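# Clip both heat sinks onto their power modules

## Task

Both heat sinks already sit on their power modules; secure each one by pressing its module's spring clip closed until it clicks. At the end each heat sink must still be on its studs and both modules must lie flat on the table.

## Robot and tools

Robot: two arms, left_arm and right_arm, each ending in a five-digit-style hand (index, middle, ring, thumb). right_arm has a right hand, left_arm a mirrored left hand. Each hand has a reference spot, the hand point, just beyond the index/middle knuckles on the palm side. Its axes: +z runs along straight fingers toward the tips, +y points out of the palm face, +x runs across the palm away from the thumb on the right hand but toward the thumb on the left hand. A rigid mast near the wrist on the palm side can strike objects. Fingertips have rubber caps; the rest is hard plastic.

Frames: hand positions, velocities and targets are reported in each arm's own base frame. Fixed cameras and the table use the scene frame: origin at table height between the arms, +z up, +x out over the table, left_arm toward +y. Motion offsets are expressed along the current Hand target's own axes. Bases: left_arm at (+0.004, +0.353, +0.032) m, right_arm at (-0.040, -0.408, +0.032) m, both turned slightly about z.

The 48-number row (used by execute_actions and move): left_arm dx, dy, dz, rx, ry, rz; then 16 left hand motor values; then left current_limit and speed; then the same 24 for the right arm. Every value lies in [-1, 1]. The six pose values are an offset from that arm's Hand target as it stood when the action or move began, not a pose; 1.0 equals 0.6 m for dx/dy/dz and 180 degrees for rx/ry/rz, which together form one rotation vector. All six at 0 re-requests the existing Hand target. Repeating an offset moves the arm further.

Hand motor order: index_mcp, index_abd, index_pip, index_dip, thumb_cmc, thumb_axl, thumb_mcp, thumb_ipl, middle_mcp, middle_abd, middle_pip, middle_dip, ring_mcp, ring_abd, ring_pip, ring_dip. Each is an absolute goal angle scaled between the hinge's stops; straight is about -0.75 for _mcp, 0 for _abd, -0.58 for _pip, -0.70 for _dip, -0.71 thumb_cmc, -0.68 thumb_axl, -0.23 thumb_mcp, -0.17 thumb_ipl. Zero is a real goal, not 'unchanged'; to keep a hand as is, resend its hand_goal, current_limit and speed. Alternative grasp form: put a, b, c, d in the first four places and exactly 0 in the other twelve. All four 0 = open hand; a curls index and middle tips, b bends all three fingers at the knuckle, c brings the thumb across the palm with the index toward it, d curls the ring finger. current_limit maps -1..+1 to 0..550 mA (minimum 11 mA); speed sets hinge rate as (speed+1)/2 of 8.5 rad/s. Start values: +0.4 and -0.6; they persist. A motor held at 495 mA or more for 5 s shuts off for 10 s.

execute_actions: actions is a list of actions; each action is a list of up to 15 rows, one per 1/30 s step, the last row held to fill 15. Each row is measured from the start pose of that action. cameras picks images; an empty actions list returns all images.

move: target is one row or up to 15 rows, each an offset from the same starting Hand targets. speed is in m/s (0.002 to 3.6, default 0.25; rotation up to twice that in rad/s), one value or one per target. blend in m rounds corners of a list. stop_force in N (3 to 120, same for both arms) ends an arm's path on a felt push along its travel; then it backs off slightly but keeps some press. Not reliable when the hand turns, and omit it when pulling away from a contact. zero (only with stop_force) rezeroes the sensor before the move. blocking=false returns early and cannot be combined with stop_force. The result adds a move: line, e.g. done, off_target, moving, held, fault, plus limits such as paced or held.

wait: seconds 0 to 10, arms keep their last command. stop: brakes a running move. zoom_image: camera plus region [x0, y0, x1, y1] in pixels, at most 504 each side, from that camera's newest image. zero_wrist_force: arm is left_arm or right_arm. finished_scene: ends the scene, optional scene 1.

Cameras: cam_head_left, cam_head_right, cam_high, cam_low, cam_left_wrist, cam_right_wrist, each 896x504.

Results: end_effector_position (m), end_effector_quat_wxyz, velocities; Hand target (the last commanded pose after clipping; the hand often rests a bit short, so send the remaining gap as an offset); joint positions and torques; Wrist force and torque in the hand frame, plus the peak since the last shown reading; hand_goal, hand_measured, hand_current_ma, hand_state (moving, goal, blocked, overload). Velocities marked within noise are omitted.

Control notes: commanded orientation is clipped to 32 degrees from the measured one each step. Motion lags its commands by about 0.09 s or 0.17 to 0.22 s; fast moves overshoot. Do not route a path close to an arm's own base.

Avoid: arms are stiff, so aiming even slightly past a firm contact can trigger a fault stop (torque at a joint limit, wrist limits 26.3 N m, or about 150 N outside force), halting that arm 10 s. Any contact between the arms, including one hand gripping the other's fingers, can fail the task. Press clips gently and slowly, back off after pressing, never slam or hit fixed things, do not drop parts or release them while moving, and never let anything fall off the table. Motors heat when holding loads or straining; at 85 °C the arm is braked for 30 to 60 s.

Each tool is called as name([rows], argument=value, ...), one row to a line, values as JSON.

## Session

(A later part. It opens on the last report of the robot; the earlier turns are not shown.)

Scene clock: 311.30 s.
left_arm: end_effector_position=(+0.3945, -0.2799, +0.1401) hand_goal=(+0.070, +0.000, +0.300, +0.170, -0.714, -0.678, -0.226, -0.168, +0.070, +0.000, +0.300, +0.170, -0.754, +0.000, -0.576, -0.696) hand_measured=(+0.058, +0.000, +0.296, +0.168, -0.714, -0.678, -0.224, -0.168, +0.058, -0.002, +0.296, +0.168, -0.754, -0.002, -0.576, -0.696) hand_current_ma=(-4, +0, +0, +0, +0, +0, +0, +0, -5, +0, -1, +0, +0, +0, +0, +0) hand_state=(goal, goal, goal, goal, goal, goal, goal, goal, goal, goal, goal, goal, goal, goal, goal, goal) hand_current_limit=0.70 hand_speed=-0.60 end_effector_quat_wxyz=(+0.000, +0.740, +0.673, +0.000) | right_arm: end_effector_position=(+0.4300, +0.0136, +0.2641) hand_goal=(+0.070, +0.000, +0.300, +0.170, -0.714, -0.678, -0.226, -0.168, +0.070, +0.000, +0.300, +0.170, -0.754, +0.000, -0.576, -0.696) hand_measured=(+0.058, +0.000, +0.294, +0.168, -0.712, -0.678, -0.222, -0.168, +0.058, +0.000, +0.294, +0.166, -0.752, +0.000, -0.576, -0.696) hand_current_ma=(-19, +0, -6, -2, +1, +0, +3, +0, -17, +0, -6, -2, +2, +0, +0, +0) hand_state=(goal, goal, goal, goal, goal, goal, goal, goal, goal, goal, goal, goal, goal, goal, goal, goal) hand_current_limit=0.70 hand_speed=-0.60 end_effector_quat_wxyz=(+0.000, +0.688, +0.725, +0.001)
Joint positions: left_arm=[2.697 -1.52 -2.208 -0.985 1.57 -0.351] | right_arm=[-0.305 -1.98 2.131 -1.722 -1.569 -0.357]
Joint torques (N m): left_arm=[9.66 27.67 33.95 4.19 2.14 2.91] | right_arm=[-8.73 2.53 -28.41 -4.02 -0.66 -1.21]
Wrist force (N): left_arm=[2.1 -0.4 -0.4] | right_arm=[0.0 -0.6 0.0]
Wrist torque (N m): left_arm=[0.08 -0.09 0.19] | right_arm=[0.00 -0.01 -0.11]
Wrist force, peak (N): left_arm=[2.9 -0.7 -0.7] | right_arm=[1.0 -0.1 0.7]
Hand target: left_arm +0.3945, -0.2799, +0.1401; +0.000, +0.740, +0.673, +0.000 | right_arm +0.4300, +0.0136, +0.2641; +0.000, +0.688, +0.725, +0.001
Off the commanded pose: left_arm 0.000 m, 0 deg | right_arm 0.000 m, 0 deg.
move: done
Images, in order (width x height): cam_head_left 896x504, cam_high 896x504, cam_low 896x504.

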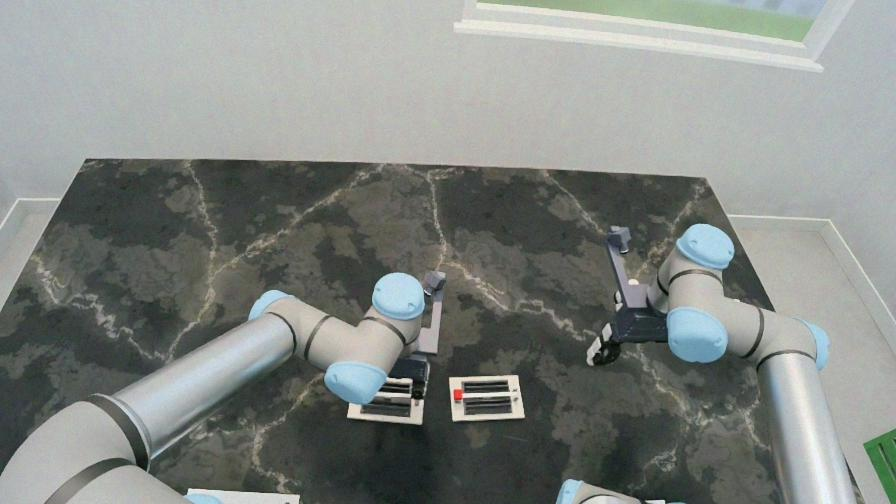

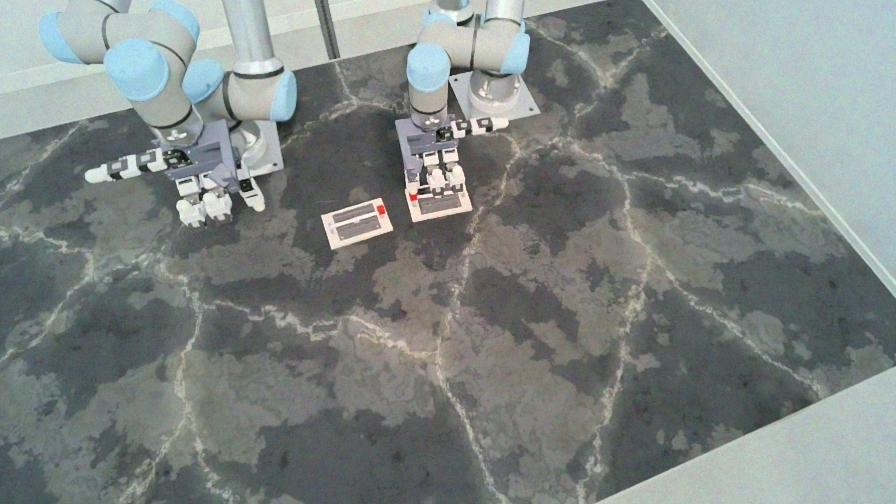

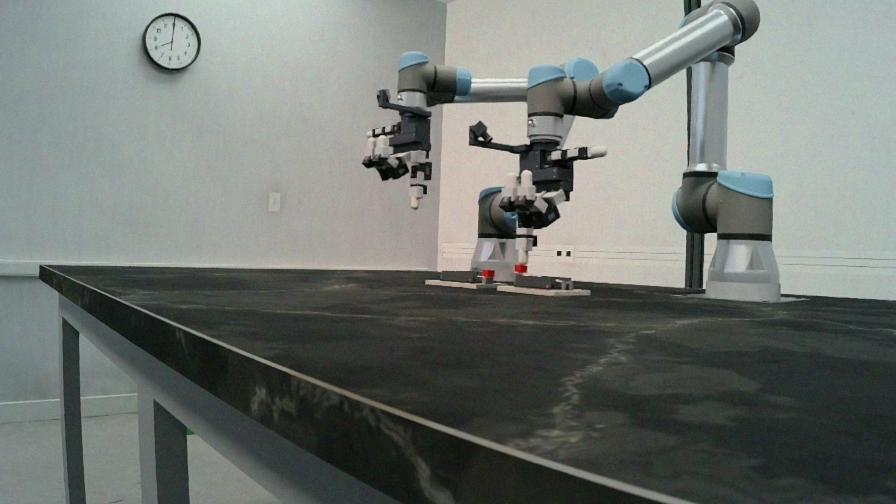

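move(target=[-0.0033,0,0.0333,0,0,0, 0.07,0.001,0.30,0.17,-0.714,-0.678,-0.226,-0.168,0.07,0.0,0.30,0.17,-0.754,0.0,-0.576,-0.696,0.7,-0.6, 0,0,0,0,0,0, 0.07,0.001,0.30,0.17,-0.714,-0.678,-0.226,-0.168,0.07,0.0,0.30,0.17,-0.754,0.0,-0.576,-0.696,0.7,-0.6], speed=0.01, stop_force=6, cameras=["cam_low","cam_high"])

zoom_image(camera="cam_low", region=[470, 245, 580, 300])

zoom_image(camera="cam_high", region=[380, 160, 480, 230])

Scene clock: 317.67 s.
left_arm: end_effector_position=(+0.3945, -0.2809, +0.1310) hand_goal=(+0.070, +0.000, +0.300, +0.170, -0.714, -0.678, -0.226, -0.168, +0.070, +0.000, +0.300, +0.170, -0.754, +0.000, -0.576, -0.696) hand_measured=(+0.058, +0.000, +0.296, +0.168, -0.714, -0.678, -0.224, -0.168, +0.058, -0.002, +0.296, +0.168, -0.754, -0.002, -0.576, -0.696) hand_current_ma=(-4, +0, +0, +0, +0, +0, +0, +0, -5, +0, -1, +0, +0, +0, +0, +0) hand_state=(goal, goal, goal, goal, goal, goal, goal, goal, goal, goal, goal, goal, goal, goal, goal, goal) hand_current_limit=0.70 hand_speed=-0.60 end_effector_quat_wxyz=(+0.000, +0.740, +0.673, +0.000) | right_arm: end_effector_position=(+0.4300, +0.0136, +0.2641) hand_goal=(+0.070, +0.000, +0.300, +0.170, -0.714, -0.678, -0.226, -0.168, +0.070, +0.000, +0.300, +0.170, -0.754, +0.000, -0.576, -0.696) hand_measured=(+0.058, +0.000, +0.294, +0.168, -0.712, -0.678, -0.222, -0.168, +0.058, +0.000, +0.294, +0.166, -0.752, +0.000, -0.576, -0.696) hand_current_ma=(-19, +0, -6, -2, +1, +0, +3, +0, -17, +0, -6, -2, +2, +0, +0, +0) hand_state=(goal, goal, goal, goal, goal, goal, goal, goal, goal, goal, goal, goal, goal, goal, goal, goal) hand_current_limit=0.70 hand_speed=-0.60 end_effector_quat_wxyz=(+0.000, +0.688, +0.725, +0.001)
Joint positions: left_arm=[2.695 -1.537 -2.221 -0.955 1.57 -0.353] | right_arm=[-0.305 -1.98 2.131 -1.722 -1.569 -0.357]
Joint torques (N m): left_arm=[7.51 27.57 32.3 3.55 2.2 2.41] | right_arm=[-10.57 4.24 -28.46 -4.02 -0.49 -1.17]
Wrist force (N): left_arm=[2.4 -0.4 -4.0] | right_arm=[-0.2 -0.6 0.2]
Wrist torque (N m): left_arm=[0.38 -0.37 0.26] | right_arm=[-0.01 0.00 -0.12]
Wrist force, peak (N): left_arm=[2.5 -0.7 -8.4] | right_arm=[-0.1 -0.6 0.0]
Hand target: left_arm +0.3945, -0.2809, +0.1310; +0.000, +0.740, +0.673, +0.000 (not the last commanded pose) | right_arm +0.4300, +0.0136, +0.2641; +0.000, +0.688, +0.725, +0.001
Off the commanded pose: left_arm 0.011 m, 0 deg | right_arm 0.000 m, 0 deg.
move: contact (left_arm)
Images, in order (width x height): cam_high 896x504, cam_low 896x504.

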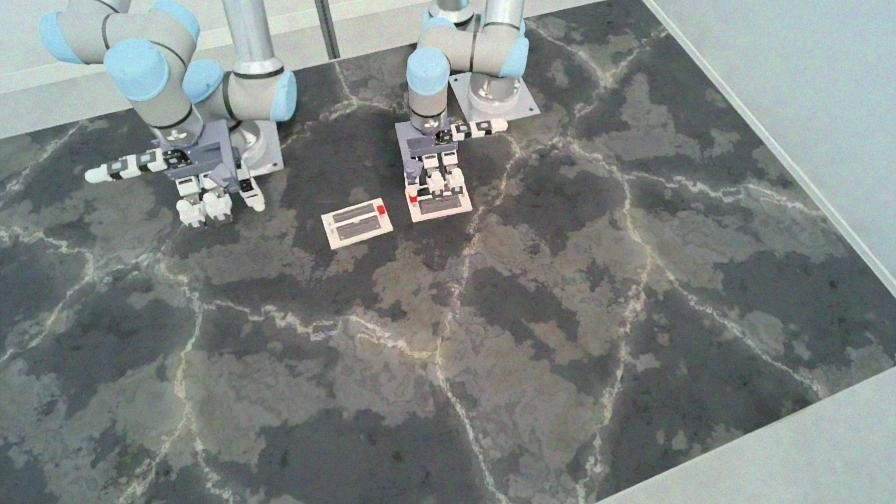

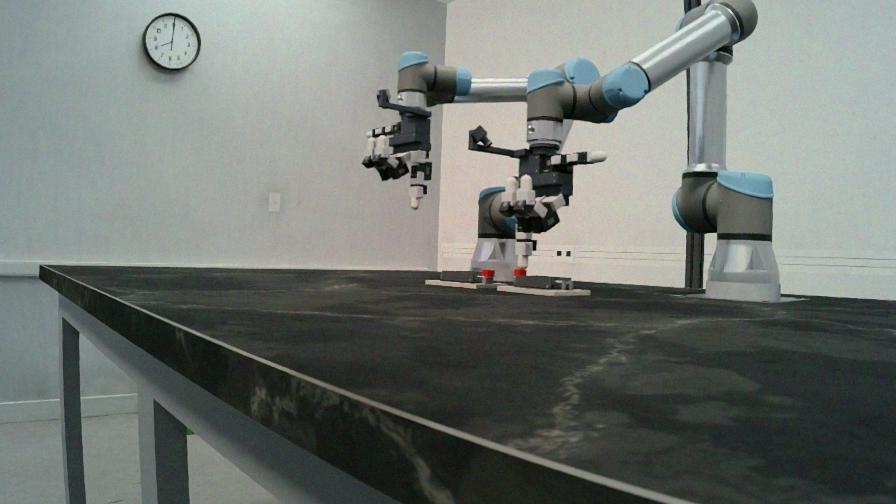

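Scaled by 4.582.

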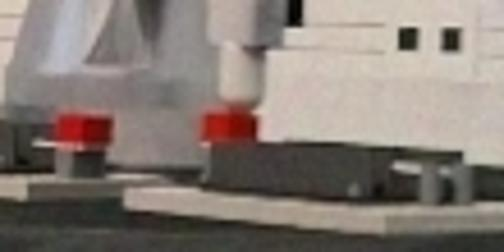

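Scaled by 5.040.

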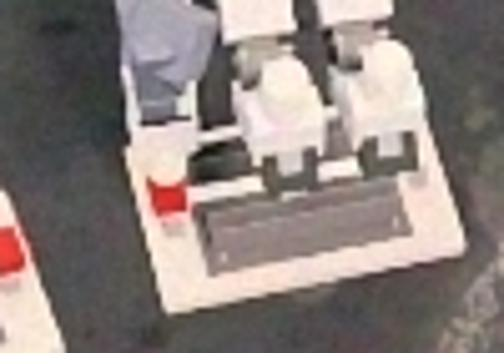

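move(target=[0,0,0.0333,0,0,0, 0.07,0.001,0.30,0.17,-0.714,-0.678,-0.226,-0.168,0.07,0.0,0.30,0.17,-0.754,0.0,-0.576,-0.696,0.7,-0.6, 0,0,0,0,0,0, 0.07,0.001,0.30,0.17,-0.714,-0.678,-0.226,-0.168,0.07,0.0,0.30,0.17,-0.754,0.0,-0.576,-0.696,0.7,-0.6], speed=0.01, stop_force=15, zero=false)

move(target=[0,0,0.0333,0,0,0, 0.07,0.001,0.30,0.17,-0.714,-0.678,-0.226,-0.168,0.07,0.0,0.30,0.17,-0.754,0.0,-0.576,-0.696,0.7,-0.6, 0,0,0,0,0,0, 0.07,0.001,0.30,0.17,-0.714,-0.678,-0.226,-0.168,0.07,0.0,0.30,0.17,-0.754,0.0,-0.576,-0.696,0.7,-0.6], speed=0.01, stop_force=25, zero=false, cameras=["cam_low"])

zoom_image(camera="cam_low", region=[470, 245, 580, 300])

Scene clock: 326.10 s.
left_arm: end_effector_position=(+0.3947, -0.2809, +0.1300) hand_goal=(+0.070, +0.000, +0.300, +0.170, -0.714, -0.678, -0.226, -0.168, +0.070, +0.000, +0.300, +0.170, -0.754, +0.000, -0.576, -0.696) hand_measured=(+0.058, +0.000, +0.296, +0.168, -0.714, -0.678, -0.224, -0.168, +0.058, -0.002, +0.296, +0.168, -0.756, -0.002, -0.578, -0.696) hand_current_ma=(-4, +0, +0, +0, +0, +0, +0, +0, -5, +0, -1, +0, +0, +0, +0, +0) hand_state=(goal, goal, goal, goal, goal, goal, goal, goal, goal, goal, goal, goal, goal, goal, goal, goal) hand_current_limit=0.70 hand_speed=-0.60 end_effector_quat_wxyz=(+0.000, +0.740, +0.673, +0.000) | right_arm: end_effector_position=(+0.4300, +0.0136, +0.2641) hand_goal=(+0.070, +0.000, +0.300, +0.170, -0.714, -0.678, -0.226, -0.168, +0.070, +0.000, +0.300, +0.170, -0.754, +0.000, -0.576, -0.696) hand_measured=(+0.058, +0.000, +0.294, +0.168, -0.712, -0.678, -0.222, -0.168, +0.058, +0.000, +0.294, +0.166, -0.752, +0.000, -0.576, -0.696) hand_current_ma=(-19, +0, -6, -2, +1, +0, +3, +0, -17, +0, -6, -2, +2, +0, +0, +0) hand_state=(goal, goal, goal, goal, goal, goal, goal, goal, goal, goal, goal, goal, goal, goal, goal, goal) hand_current_limit=0.70 hand_speed=-0.60 end_effector_quat_wxyz=(+0.000, +0.688, +0.725, +0.001)
Joint positions: left_arm=[2.695 -1.539 -2.222 -0.951 1.57 -0.353] | right_arm=[-0.305 -1.98 2.131 -1.722 -1.569 -0.357]
Joint torques (N m): left_arm=[8 24.73 28.76 2.91 1.96 2.63] | right_arm=[-10.23 2.95 -27.92 -3.96 -0.51 -1.24]
Wrist force (N): left_arm=[2.3 -0.7 -11.0] | right_arm=[0.0 -0.4 -0.1]
Wrist torque (N m): left_arm=[0.91 -0.84 0.26] | right_arm=[0.04 -0.02 -0.11]
Wrist force, peak (N): left_arm=[2.6 -0.9 -18.5] | right_arm=[-0.1 -0.6 0.2]
Hand target: left_arm +0.3947, -0.2809, +0.1300; +0.000, +0.740, +0.673, +0.000 (not the last commanded pose) | right_arm +0.4300, +0.0136, +0.2641; +0.000, +0.688, +0.725, +0.001
Off the commanded pose: left_arm 0.019 m, 0 deg | right_arm 0.000 m, 0 deg.
move: contact (left_arm)

Scene clock: 327.40 s.
left_arm: end_effector_position=(+0.3949, -0.2810, +0.1290) hand_goal=(+0.070, +0.000, +0.300, +0.170, -0.714, -0.678, -0.226, -0.168, +0.070, +0.000, +0.300, +0.170, -0.754, +0.000, -0.576, -0.696) hand_measured=(+0.058, +0.000, +0.296, +0.168, -0.714, -0.678, -0.224, -0.168, +0.058, -0.002, +0.296, +0.168, -0.756, -0.002, -0.578, -0.696) hand_current_ma=(-4, +0, +0, +0, +0, +0, +0, +0, -5, +0, -1, +0, +0, +0, +0, +0) hand_state=(goal, goal, goal, goal, goal, goal, goal, goal, goal, goal, goal, goal, goal, goal, goal, goal) hand_current_limit=0.70 hand_speed=-0.60 end_effector_quat_wxyz=(+0.001, +0.740, +0.673, +0.000) | right_arm: end_effector_position=(+0.4300, +0.0136, +0.2641) hand_goal=(+0.070, +0.000, +0.300, +0.170, -0.714, -0.678, -0.226, -0.168, +0.070, +0.000, +0.300, +0.170, -0.754, +0.000, -0.576, -0.696) hand_measured=(+0.058, +0.000, +0.294, +0.168, -0.712, -0.678, -0.222, -0.168, +0.058, +0.000, +0.294, +0.166, -0.752, +0.000, -0.576, -0.696) hand_current_ma=(-19, +0, -6, -2, +1, +0, +3, +0, -17, +0, -6, -2, +2, +0, +0, +0) hand_state=(goal, goal, goal, goal, goal, goal, goal, goal, goal, goal, goal, goal, goal, goal, goal, goal) hand_current_limit=0.70 hand_speed=-0.60 end_effector_quat_wxyz=(+0.000, +0.688, +0.725, +0.001)
Joint positions: left_arm=[2.695 -1.541 -2.224 -0.947 1.57 -0.353] | right_arm=[-0.305 -1.98 2.131 -1.722 -1.569 -0.357]
Joint torques (N m): left_arm=[7.78 26.65 32.7 3.71 1.98 2.57] | right_arm=[-11.11 2.96 -27.99 -3.96 -0.55 -1.23]
Wrist force (N): left_arm=[2.5 -0.6 -5.3] | right_arm=[-0.2 -0.4 0.2]
Wrist torque (N m): left_arm=[0.48 -0.50 0.28] | right_arm=[0.01 0.00 -0.12]
Wrist force, peak (N): left_arm=[2.5 -0.9 -25.6] | right_arm=[-0.2 -0.6 0.2]
Hand target: left_arm +0.3949, -0.2810, +0.1290; +0.001, +0.740, +0.673, +0.000 (not the last commanded pose) | right_arm +0.4300, +0.0136, +0.2641; +0.000, +0.688, +0.725, +0.001
Off the commanded pose: left_arm 0.019 m, 0 deg | right_arm 0.000 m, 0 deg.
move: contact (left_arm)
Images, in order (width x height): cam_low 896x504.

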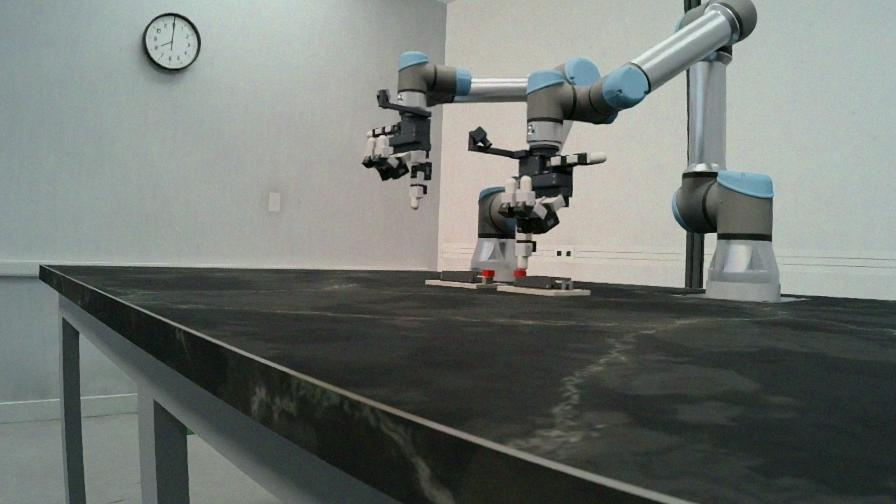

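Scaled by 4.582.

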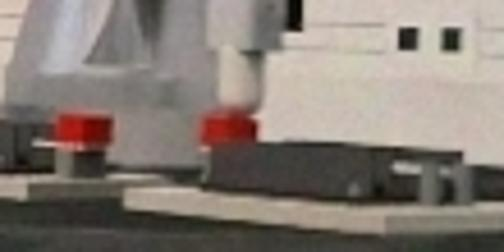

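move(target=[0,0,0.0333,0,0,0, 0.07,0.001,0.30,0.17,-0.714,-0.678,-0.226,-0.168,0.07,0.0,0.30,0.17,-0.754,0.0,-0.576,-0.696,0.7,-0.6, 0,0,0,0,0,0, 0.07,0.001,0.30,0.17,-0.714,-0.678,-0.226,-0.168,0.07,0.0,0.30,0.17,-0.754,0.0,-0.576,-0.696,0.7,-0.6], speed=0.01, stop_force=25, zero=false)

move(target=[0,0,0.0333,0,0,0, 0.07,0.001,0.30,0.17,-0.714,-0.678,-0.226,-0.168,0.07,0.0,0.30,0.17,-0.754,0.0,-0.576,-0.696,0.7,-0.6, 0,0,0,0,0,0, 0.07,0.001,0.30,0.17,-0.714,-0.678,-0.226,-0.168,0.07,0.0,0.30,0.17,-0.754,0.0,-0.576,-0.696,0.7,-0.6], speed=0.01, stop_force=40, zero=false, cameras=["cam_low"])

zoom_image(camera="cam_low", region=[470, 245, 580, 300])

Scene clock: 333.63 s.
left_arm: end_effector_position=(+0.3949, -0.2811, +0.1252) hand_goal=(+0.070, +0.000, +0.300, +0.170, -0.714, -0.678, -0.226, -0.168, +0.070, +0.000, +0.300, +0.170, -0.754, +0.000, -0.576, -0.696) hand_measured=(+0.058, +0.000, +0.296, +0.168, -0.714, -0.678, -0.224, -0.168, +0.058, -0.002, +0.296, +0.168, -0.758, +0.000, -0.580, -0.696) hand_current_ma=(-4, +0, +0, +0, +0, +0, +0, +0, -5, +0, -1, +0, +0, +0, +0, +0) hand_state=(goal, goal, goal, goal, goal, goal, goal, goal, goal, goal, goal, goal, goal, goal, goal, goal) hand_current_limit=0.70 hand_speed=-0.60 end_effector_quat_wxyz=(+0.001, +0.740, +0.673, +0.000) | right_arm: end_effector_position=(+0.4300, +0.0136, +0.2641) hand_goal=(+0.070, +0.000, +0.300, +0.170, -0.714, -0.678, -0.226, -0.168, +0.070, +0.000, +0.300, +0.170, -0.754, +0.000, -0.576, -0.696) hand_measured=(+0.058, +0.000, +0.294, +0.168, -0.712, -0.678, -0.222, -0.168, +0.058, +0.000, +0.294, +0.166, -0.752, +0.000, -0.576, -0.696) hand_current_ma=(-19, +0, -6, -2, +1, +0, +3, +0, -17, +0, -6, -2, +2, +0, +0, +0) hand_state=(goal, goal, goal, goal, goal, goal, goal, goal, goal, goal, goal, goal, goal, goal, goal, goal) hand_current_limit=0.70 hand_speed=-0.60 end_effector_quat_wxyz=(+0.000, +0.688, +0.725, +0.001)
Joint positions: left_arm=[2.695 -1.547 -2.23 -0.934 1.57 -0.353] | right_arm=[-0.305 -1.98 2.131 -1.722 -1.569 -0.357]
Joint torques (N m): left_arm=[7.01 16.89 22.13 0.41 1.86 2.4] | right_arm=[-11.08 2.52 -27.53 -3.85 -0.5 -1.26]
Wrist force (N): left_arm=[2.1 -1.0 -25.7] | right_arm=[0.0 -0.2 0.2]
Wrist torque (N m): left_arm=[2.04 -1.88 0.26] | right_arm=[0.04 -0.02 -0.11]
Wrist force, peak (N): left_arm=[2.3 -0.9 -32.4] | right_arm=[-0.3 -0.6 0.0]
Hand target: left_arm +0.3949, -0.2811, +0.1252; +0.001, +0.740, +0.673, +0.000 (not the last commanded pose) | right_arm +0.4300, +0.0136, +0.2641; +0.000, +0.688, +0.725, +0.001
Off the commanded pose: left_arm 0.016 m, 0 deg | right_arm 0.000 m, 0 deg.
move: contact (left_arm)

Scene clock: 334.83 s.
left_arm: end_effector_position=(+0.3951, -0.2812, +0.1246) hand_goal=(+0.070, +0.000, +0.300, +0.170, -0.714, -0.678, -0.226, -0.168, +0.070, +0.000, +0.300, +0.170, -0.754, +0.000, -0.576, -0.696) hand_measured=(+0.058, +0.000, +0.296, +0.168, -0.714, -0.678, -0.224, -0.168, +0.058, -0.002, +0.296, +0.168, -0.758, -0.002, -0.582, -0.696) hand_current_ma=(-4, +0, +0, +0, +0, +0, +0, +0, -5, +0, -1, +0, -1, +0, -1, +0) hand_state=(goal, goal, goal, goal, goal, goal, goal, goal, goal, goal, goal, goal, goal, goal, goal, goal) hand_current_limit=0.70 hand_speed=-0.60 end_effector_quat_wxyz=(+0.001, +0.740, +0.673, +0.000) | right_arm: end_effector_position=(+0.4300, +0.0136, +0.2641) hand_goal=(+0.070, +0.000, +0.300, +0.170, -0.714, -0.678, -0.226, -0.168, +0.070, +0.000, +0.300, +0.170, -0.754, +0.000, -0.576, -0.696) hand_measured=(+0.058, +0.000, +0.294, +0.168, -0.712, -0.678, -0.222, -0.168, +0.058, +0.000, +0.294, +0.166, -0.752, +0.000, -0.576, -0.696) hand_current_ma=(-19, +0, -6, -2, +1, +0, +3, +0, -17, +0, -6, -2, +2, +0, +0, +0) hand_state=(goal, goal, goal, goal, goal, goal, goal, goal, goal, goal, goal, goal, goal, goal, goal, goal) hand_current_limit=0.70 hand_speed=-0.60 end_effector_quat_wxyz=(+0.000, +0.688, +0.725, +0.001)
Joint positions: left_arm=[2.695 -1.549 -2.231 -0.931 1.57 -0.353] | right_arm=[-0.305 -1.98 2.131 -1.722 -1.569 -0.357]
Joint torques (N m): left_arm=[8.98 9.13 15.93 -1.11 1.82 2.6] | right_arm=[-10.45 3.08 -27.86 -3.97 -0.52 -1.22]
Wrist force (N): left_arm=[2.3 -0.9 -41.0] | right_arm=[0.1 -0.3 0.0]
Wrist torque (N m): left_arm=[3.22 -2.95 0.26] | right_arm=[0.04 -0.02 -0.10]
Wrist force, peak (N): left_arm=[2.4 -0.6 -49.6] | right_arm=[-0.2 -0.5 0.0]
Hand target: left_arm +0.3951, -0.2812, +0.1246; +0.001, +0.740, +0.673, +0.000 (not the last commanded pose) | right_arm +0.4300, +0.0136, +0.2641; +0.000, +0.688, +0.725, +0.001
Off the commanded pose: left_arm 0.019 m, 0 deg | right_arm 0.000 m, 0 deg.
move: contact (left_arm)
Images, in order (width x height): cam_low 896x504.

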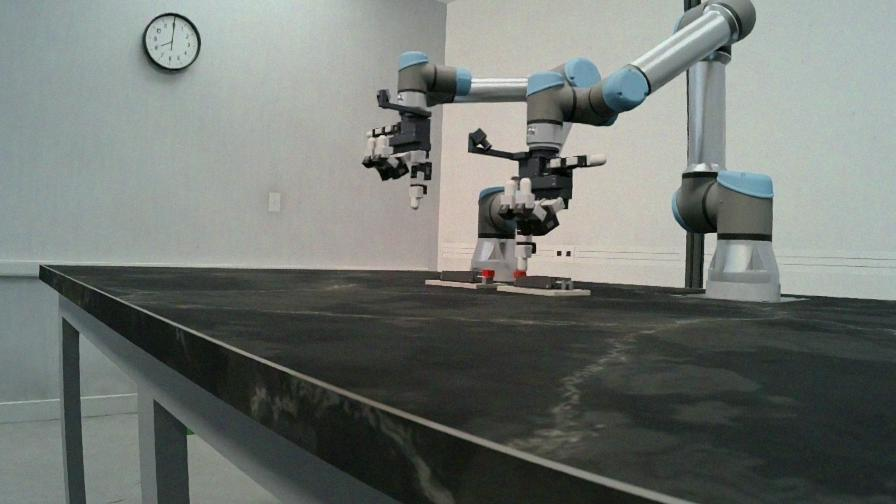

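Scaled by 4.582.

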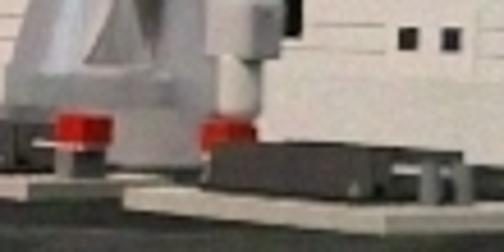

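move(target=[0.05,0,-0.15,0,0,0, 0.07,0.001,0.30,0.17,-0.714,-0.678,-0.226,-0.168,0.07,0.0,0.30,0.17,-0.754,0.0,-0.576,-0.696,0.7,-0.6, 0,0,0,0,0,0, 0.07,0.001,0.30,0.17,-0.714,-0.678,-0.226,-0.168,0.07,0.0,0.30,0.17,-0.754,0.0,-0.576,-0.696,0.7,-0.6], speed=0.1, cameras=["cam_low","cam_high","cam_head_left","cam_head_right"])

zoom_image(camera="cam_low", region=[420, 245, 600, 300])

zoom_image(camera="cam_high", region=[310, 160, 490, 260])

zoom_image(camera="cam_head_right", region=[340, 350, 540, 430])

Scene clock: 343.57 s.
left_arm: end_effector_position=(+0.3979, -0.2512, +0.2147) hand_goal=(+0.070, +0.000, +0.300, +0.170, -0.714, -0.678, -0.226, -0.168, +0.070, +0.000, +0.300, +0.170, -0.754, +0.000, -0.576, -0.696) hand_measured=(+0.058, +0.000, +0.296, +0.168, -0.714, -0.678, -0.224, -0.168, +0.058, -0.002, +0.296, +0.168, -0.756, +0.002, -0.578, -0.696) hand_current_ma=(-4, +0, +0, +0, +0, +0, +0, +0, -5, +0, -1, +0, +0, +0, +0, +0) hand_state=(goal, goal, goal, goal, goal, goal, goal, goal, goal, goal, goal, goal, goal, goal, goal, goal) hand_current_limit=0.70 hand_speed=-0.60 end_effector_quat_wxyz=(+0.001, +0.740, +0.673, +0.000) | right_arm: end_effector_position=(+0.4300, +0.0136, +0.2641) hand_goal=(+0.070, +0.000, +0.300, +0.170, -0.714, -0.678, -0.226, -0.168, +0.070, +0.000, +0.300, +0.170, -0.754, +0.000, -0.576, -0.696) hand_measured=(+0.058, +0.000, +0.294, +0.168, -0.712, -0.678, -0.222, -0.168, +0.058, +0.000, +0.294, +0.166, -0.752, +0.000, -0.576, -0.696) hand_current_ma=(-19, +0, -6, -2, +1, +0, +3, +0, -17, +0, -6, -2, +2, +0, +0, +0) hand_state=(goal, goal, goal, goal, goal, goal, goal, goal, goal, goal, goal, goal, goal, goal, goal, goal) hand_current_limit=0.70 hand_speed=-0.60 end_effector_quat_wxyz=(+0.000, +0.688, +0.725, +0.001)
Joint positions: left_arm=[2.767 -1.378 -2.117 -1.215 1.57 -0.28] | right_arm=[-0.305 -1.98 2.131 -1.722 -1.569 -0.357]
Joint torques (N m): left_arm=[-8.83 11.75 11.83 1.7 -1.42 -2.56] | right_arm=[-10.37 3.45 -28.22 -3.9 -0.44 -1.23]
Wrist force (N): left_arm=[2.2 -0.4 0.1] | right_arm=[-0.1 0.0 0.1]
Wrist torque (N m): left_arm=[0.04 -0.11 0.19] | right_arm=[0.07 0.00 -0.11]
Wrist force, peak (N): left_arm=[2.3 -0.8 -41.4] | right_arm=[-0.4 -0.5 0.1]
Hand target: left_arm +0.3978, -0.2512, +0.2146; +0.001, +0.740, +0.673, +0.000 | right_arm +0.4300, +0.0136, +0.2641; +0.000, +0.688, +0.725, +0.001
Off the commanded pose: left_arm 0.000 m, 0 deg | right_arm 0.000 m, 0 deg.
move: done
Images, in order (width x height): cam_head_left 896x504, cam_head_right 896x504, cam_high 896x504, cam_low 896x504.

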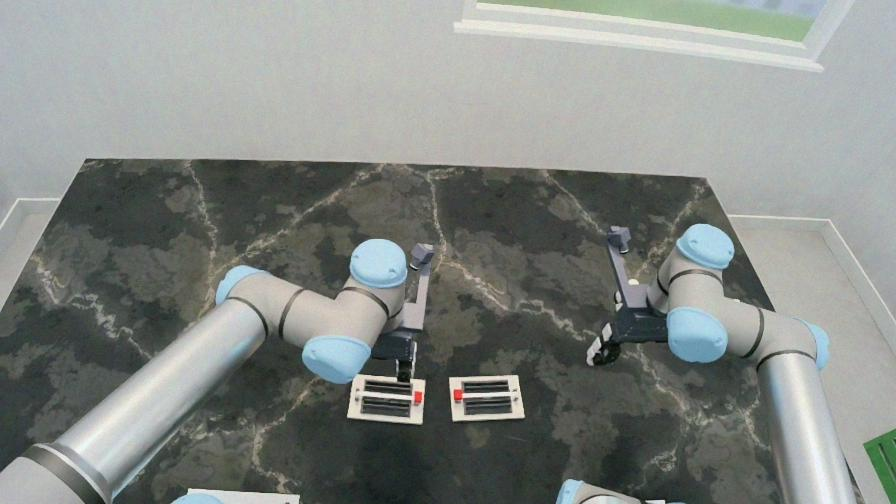

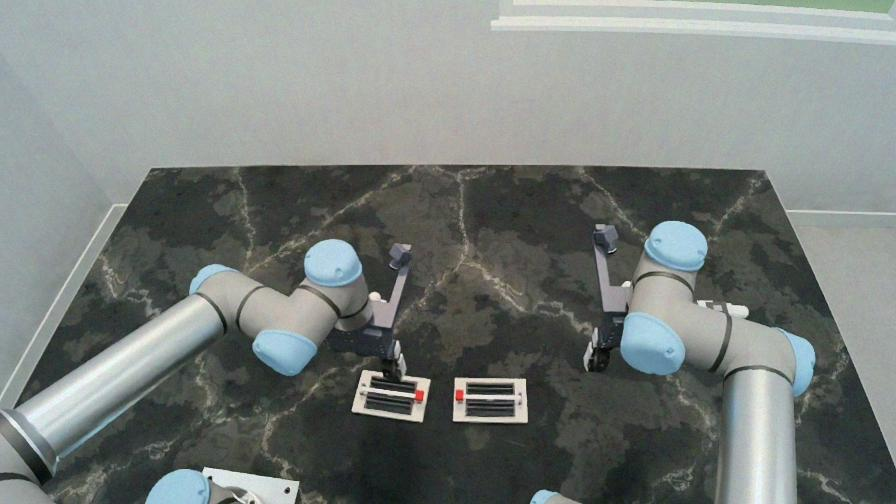

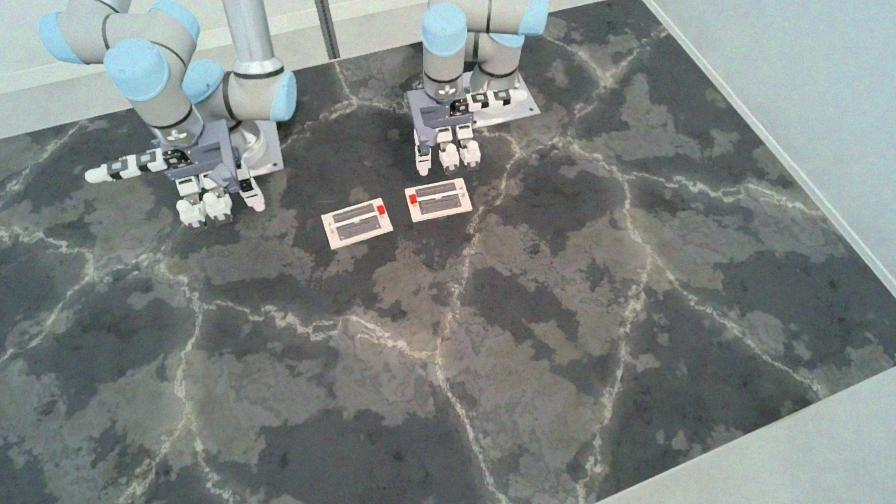

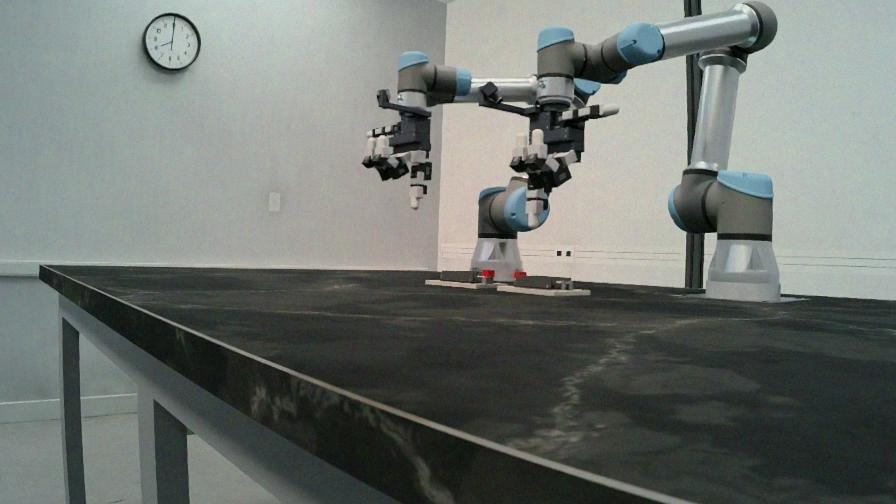

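Scaled by 2.800.

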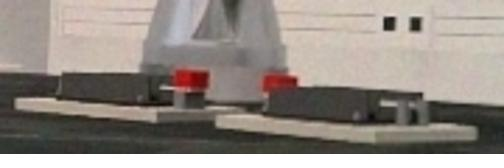

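Scaled by 2.800.

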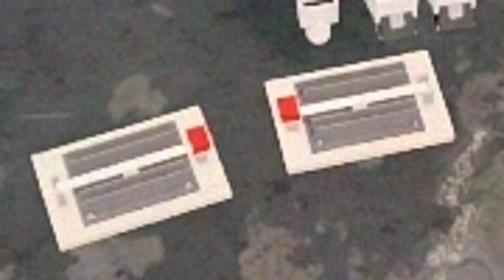

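Scaled by 2.520.

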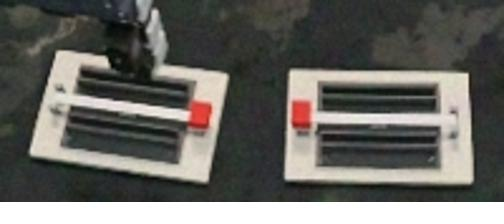

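finished_scene()

The scene is finished: the task was done.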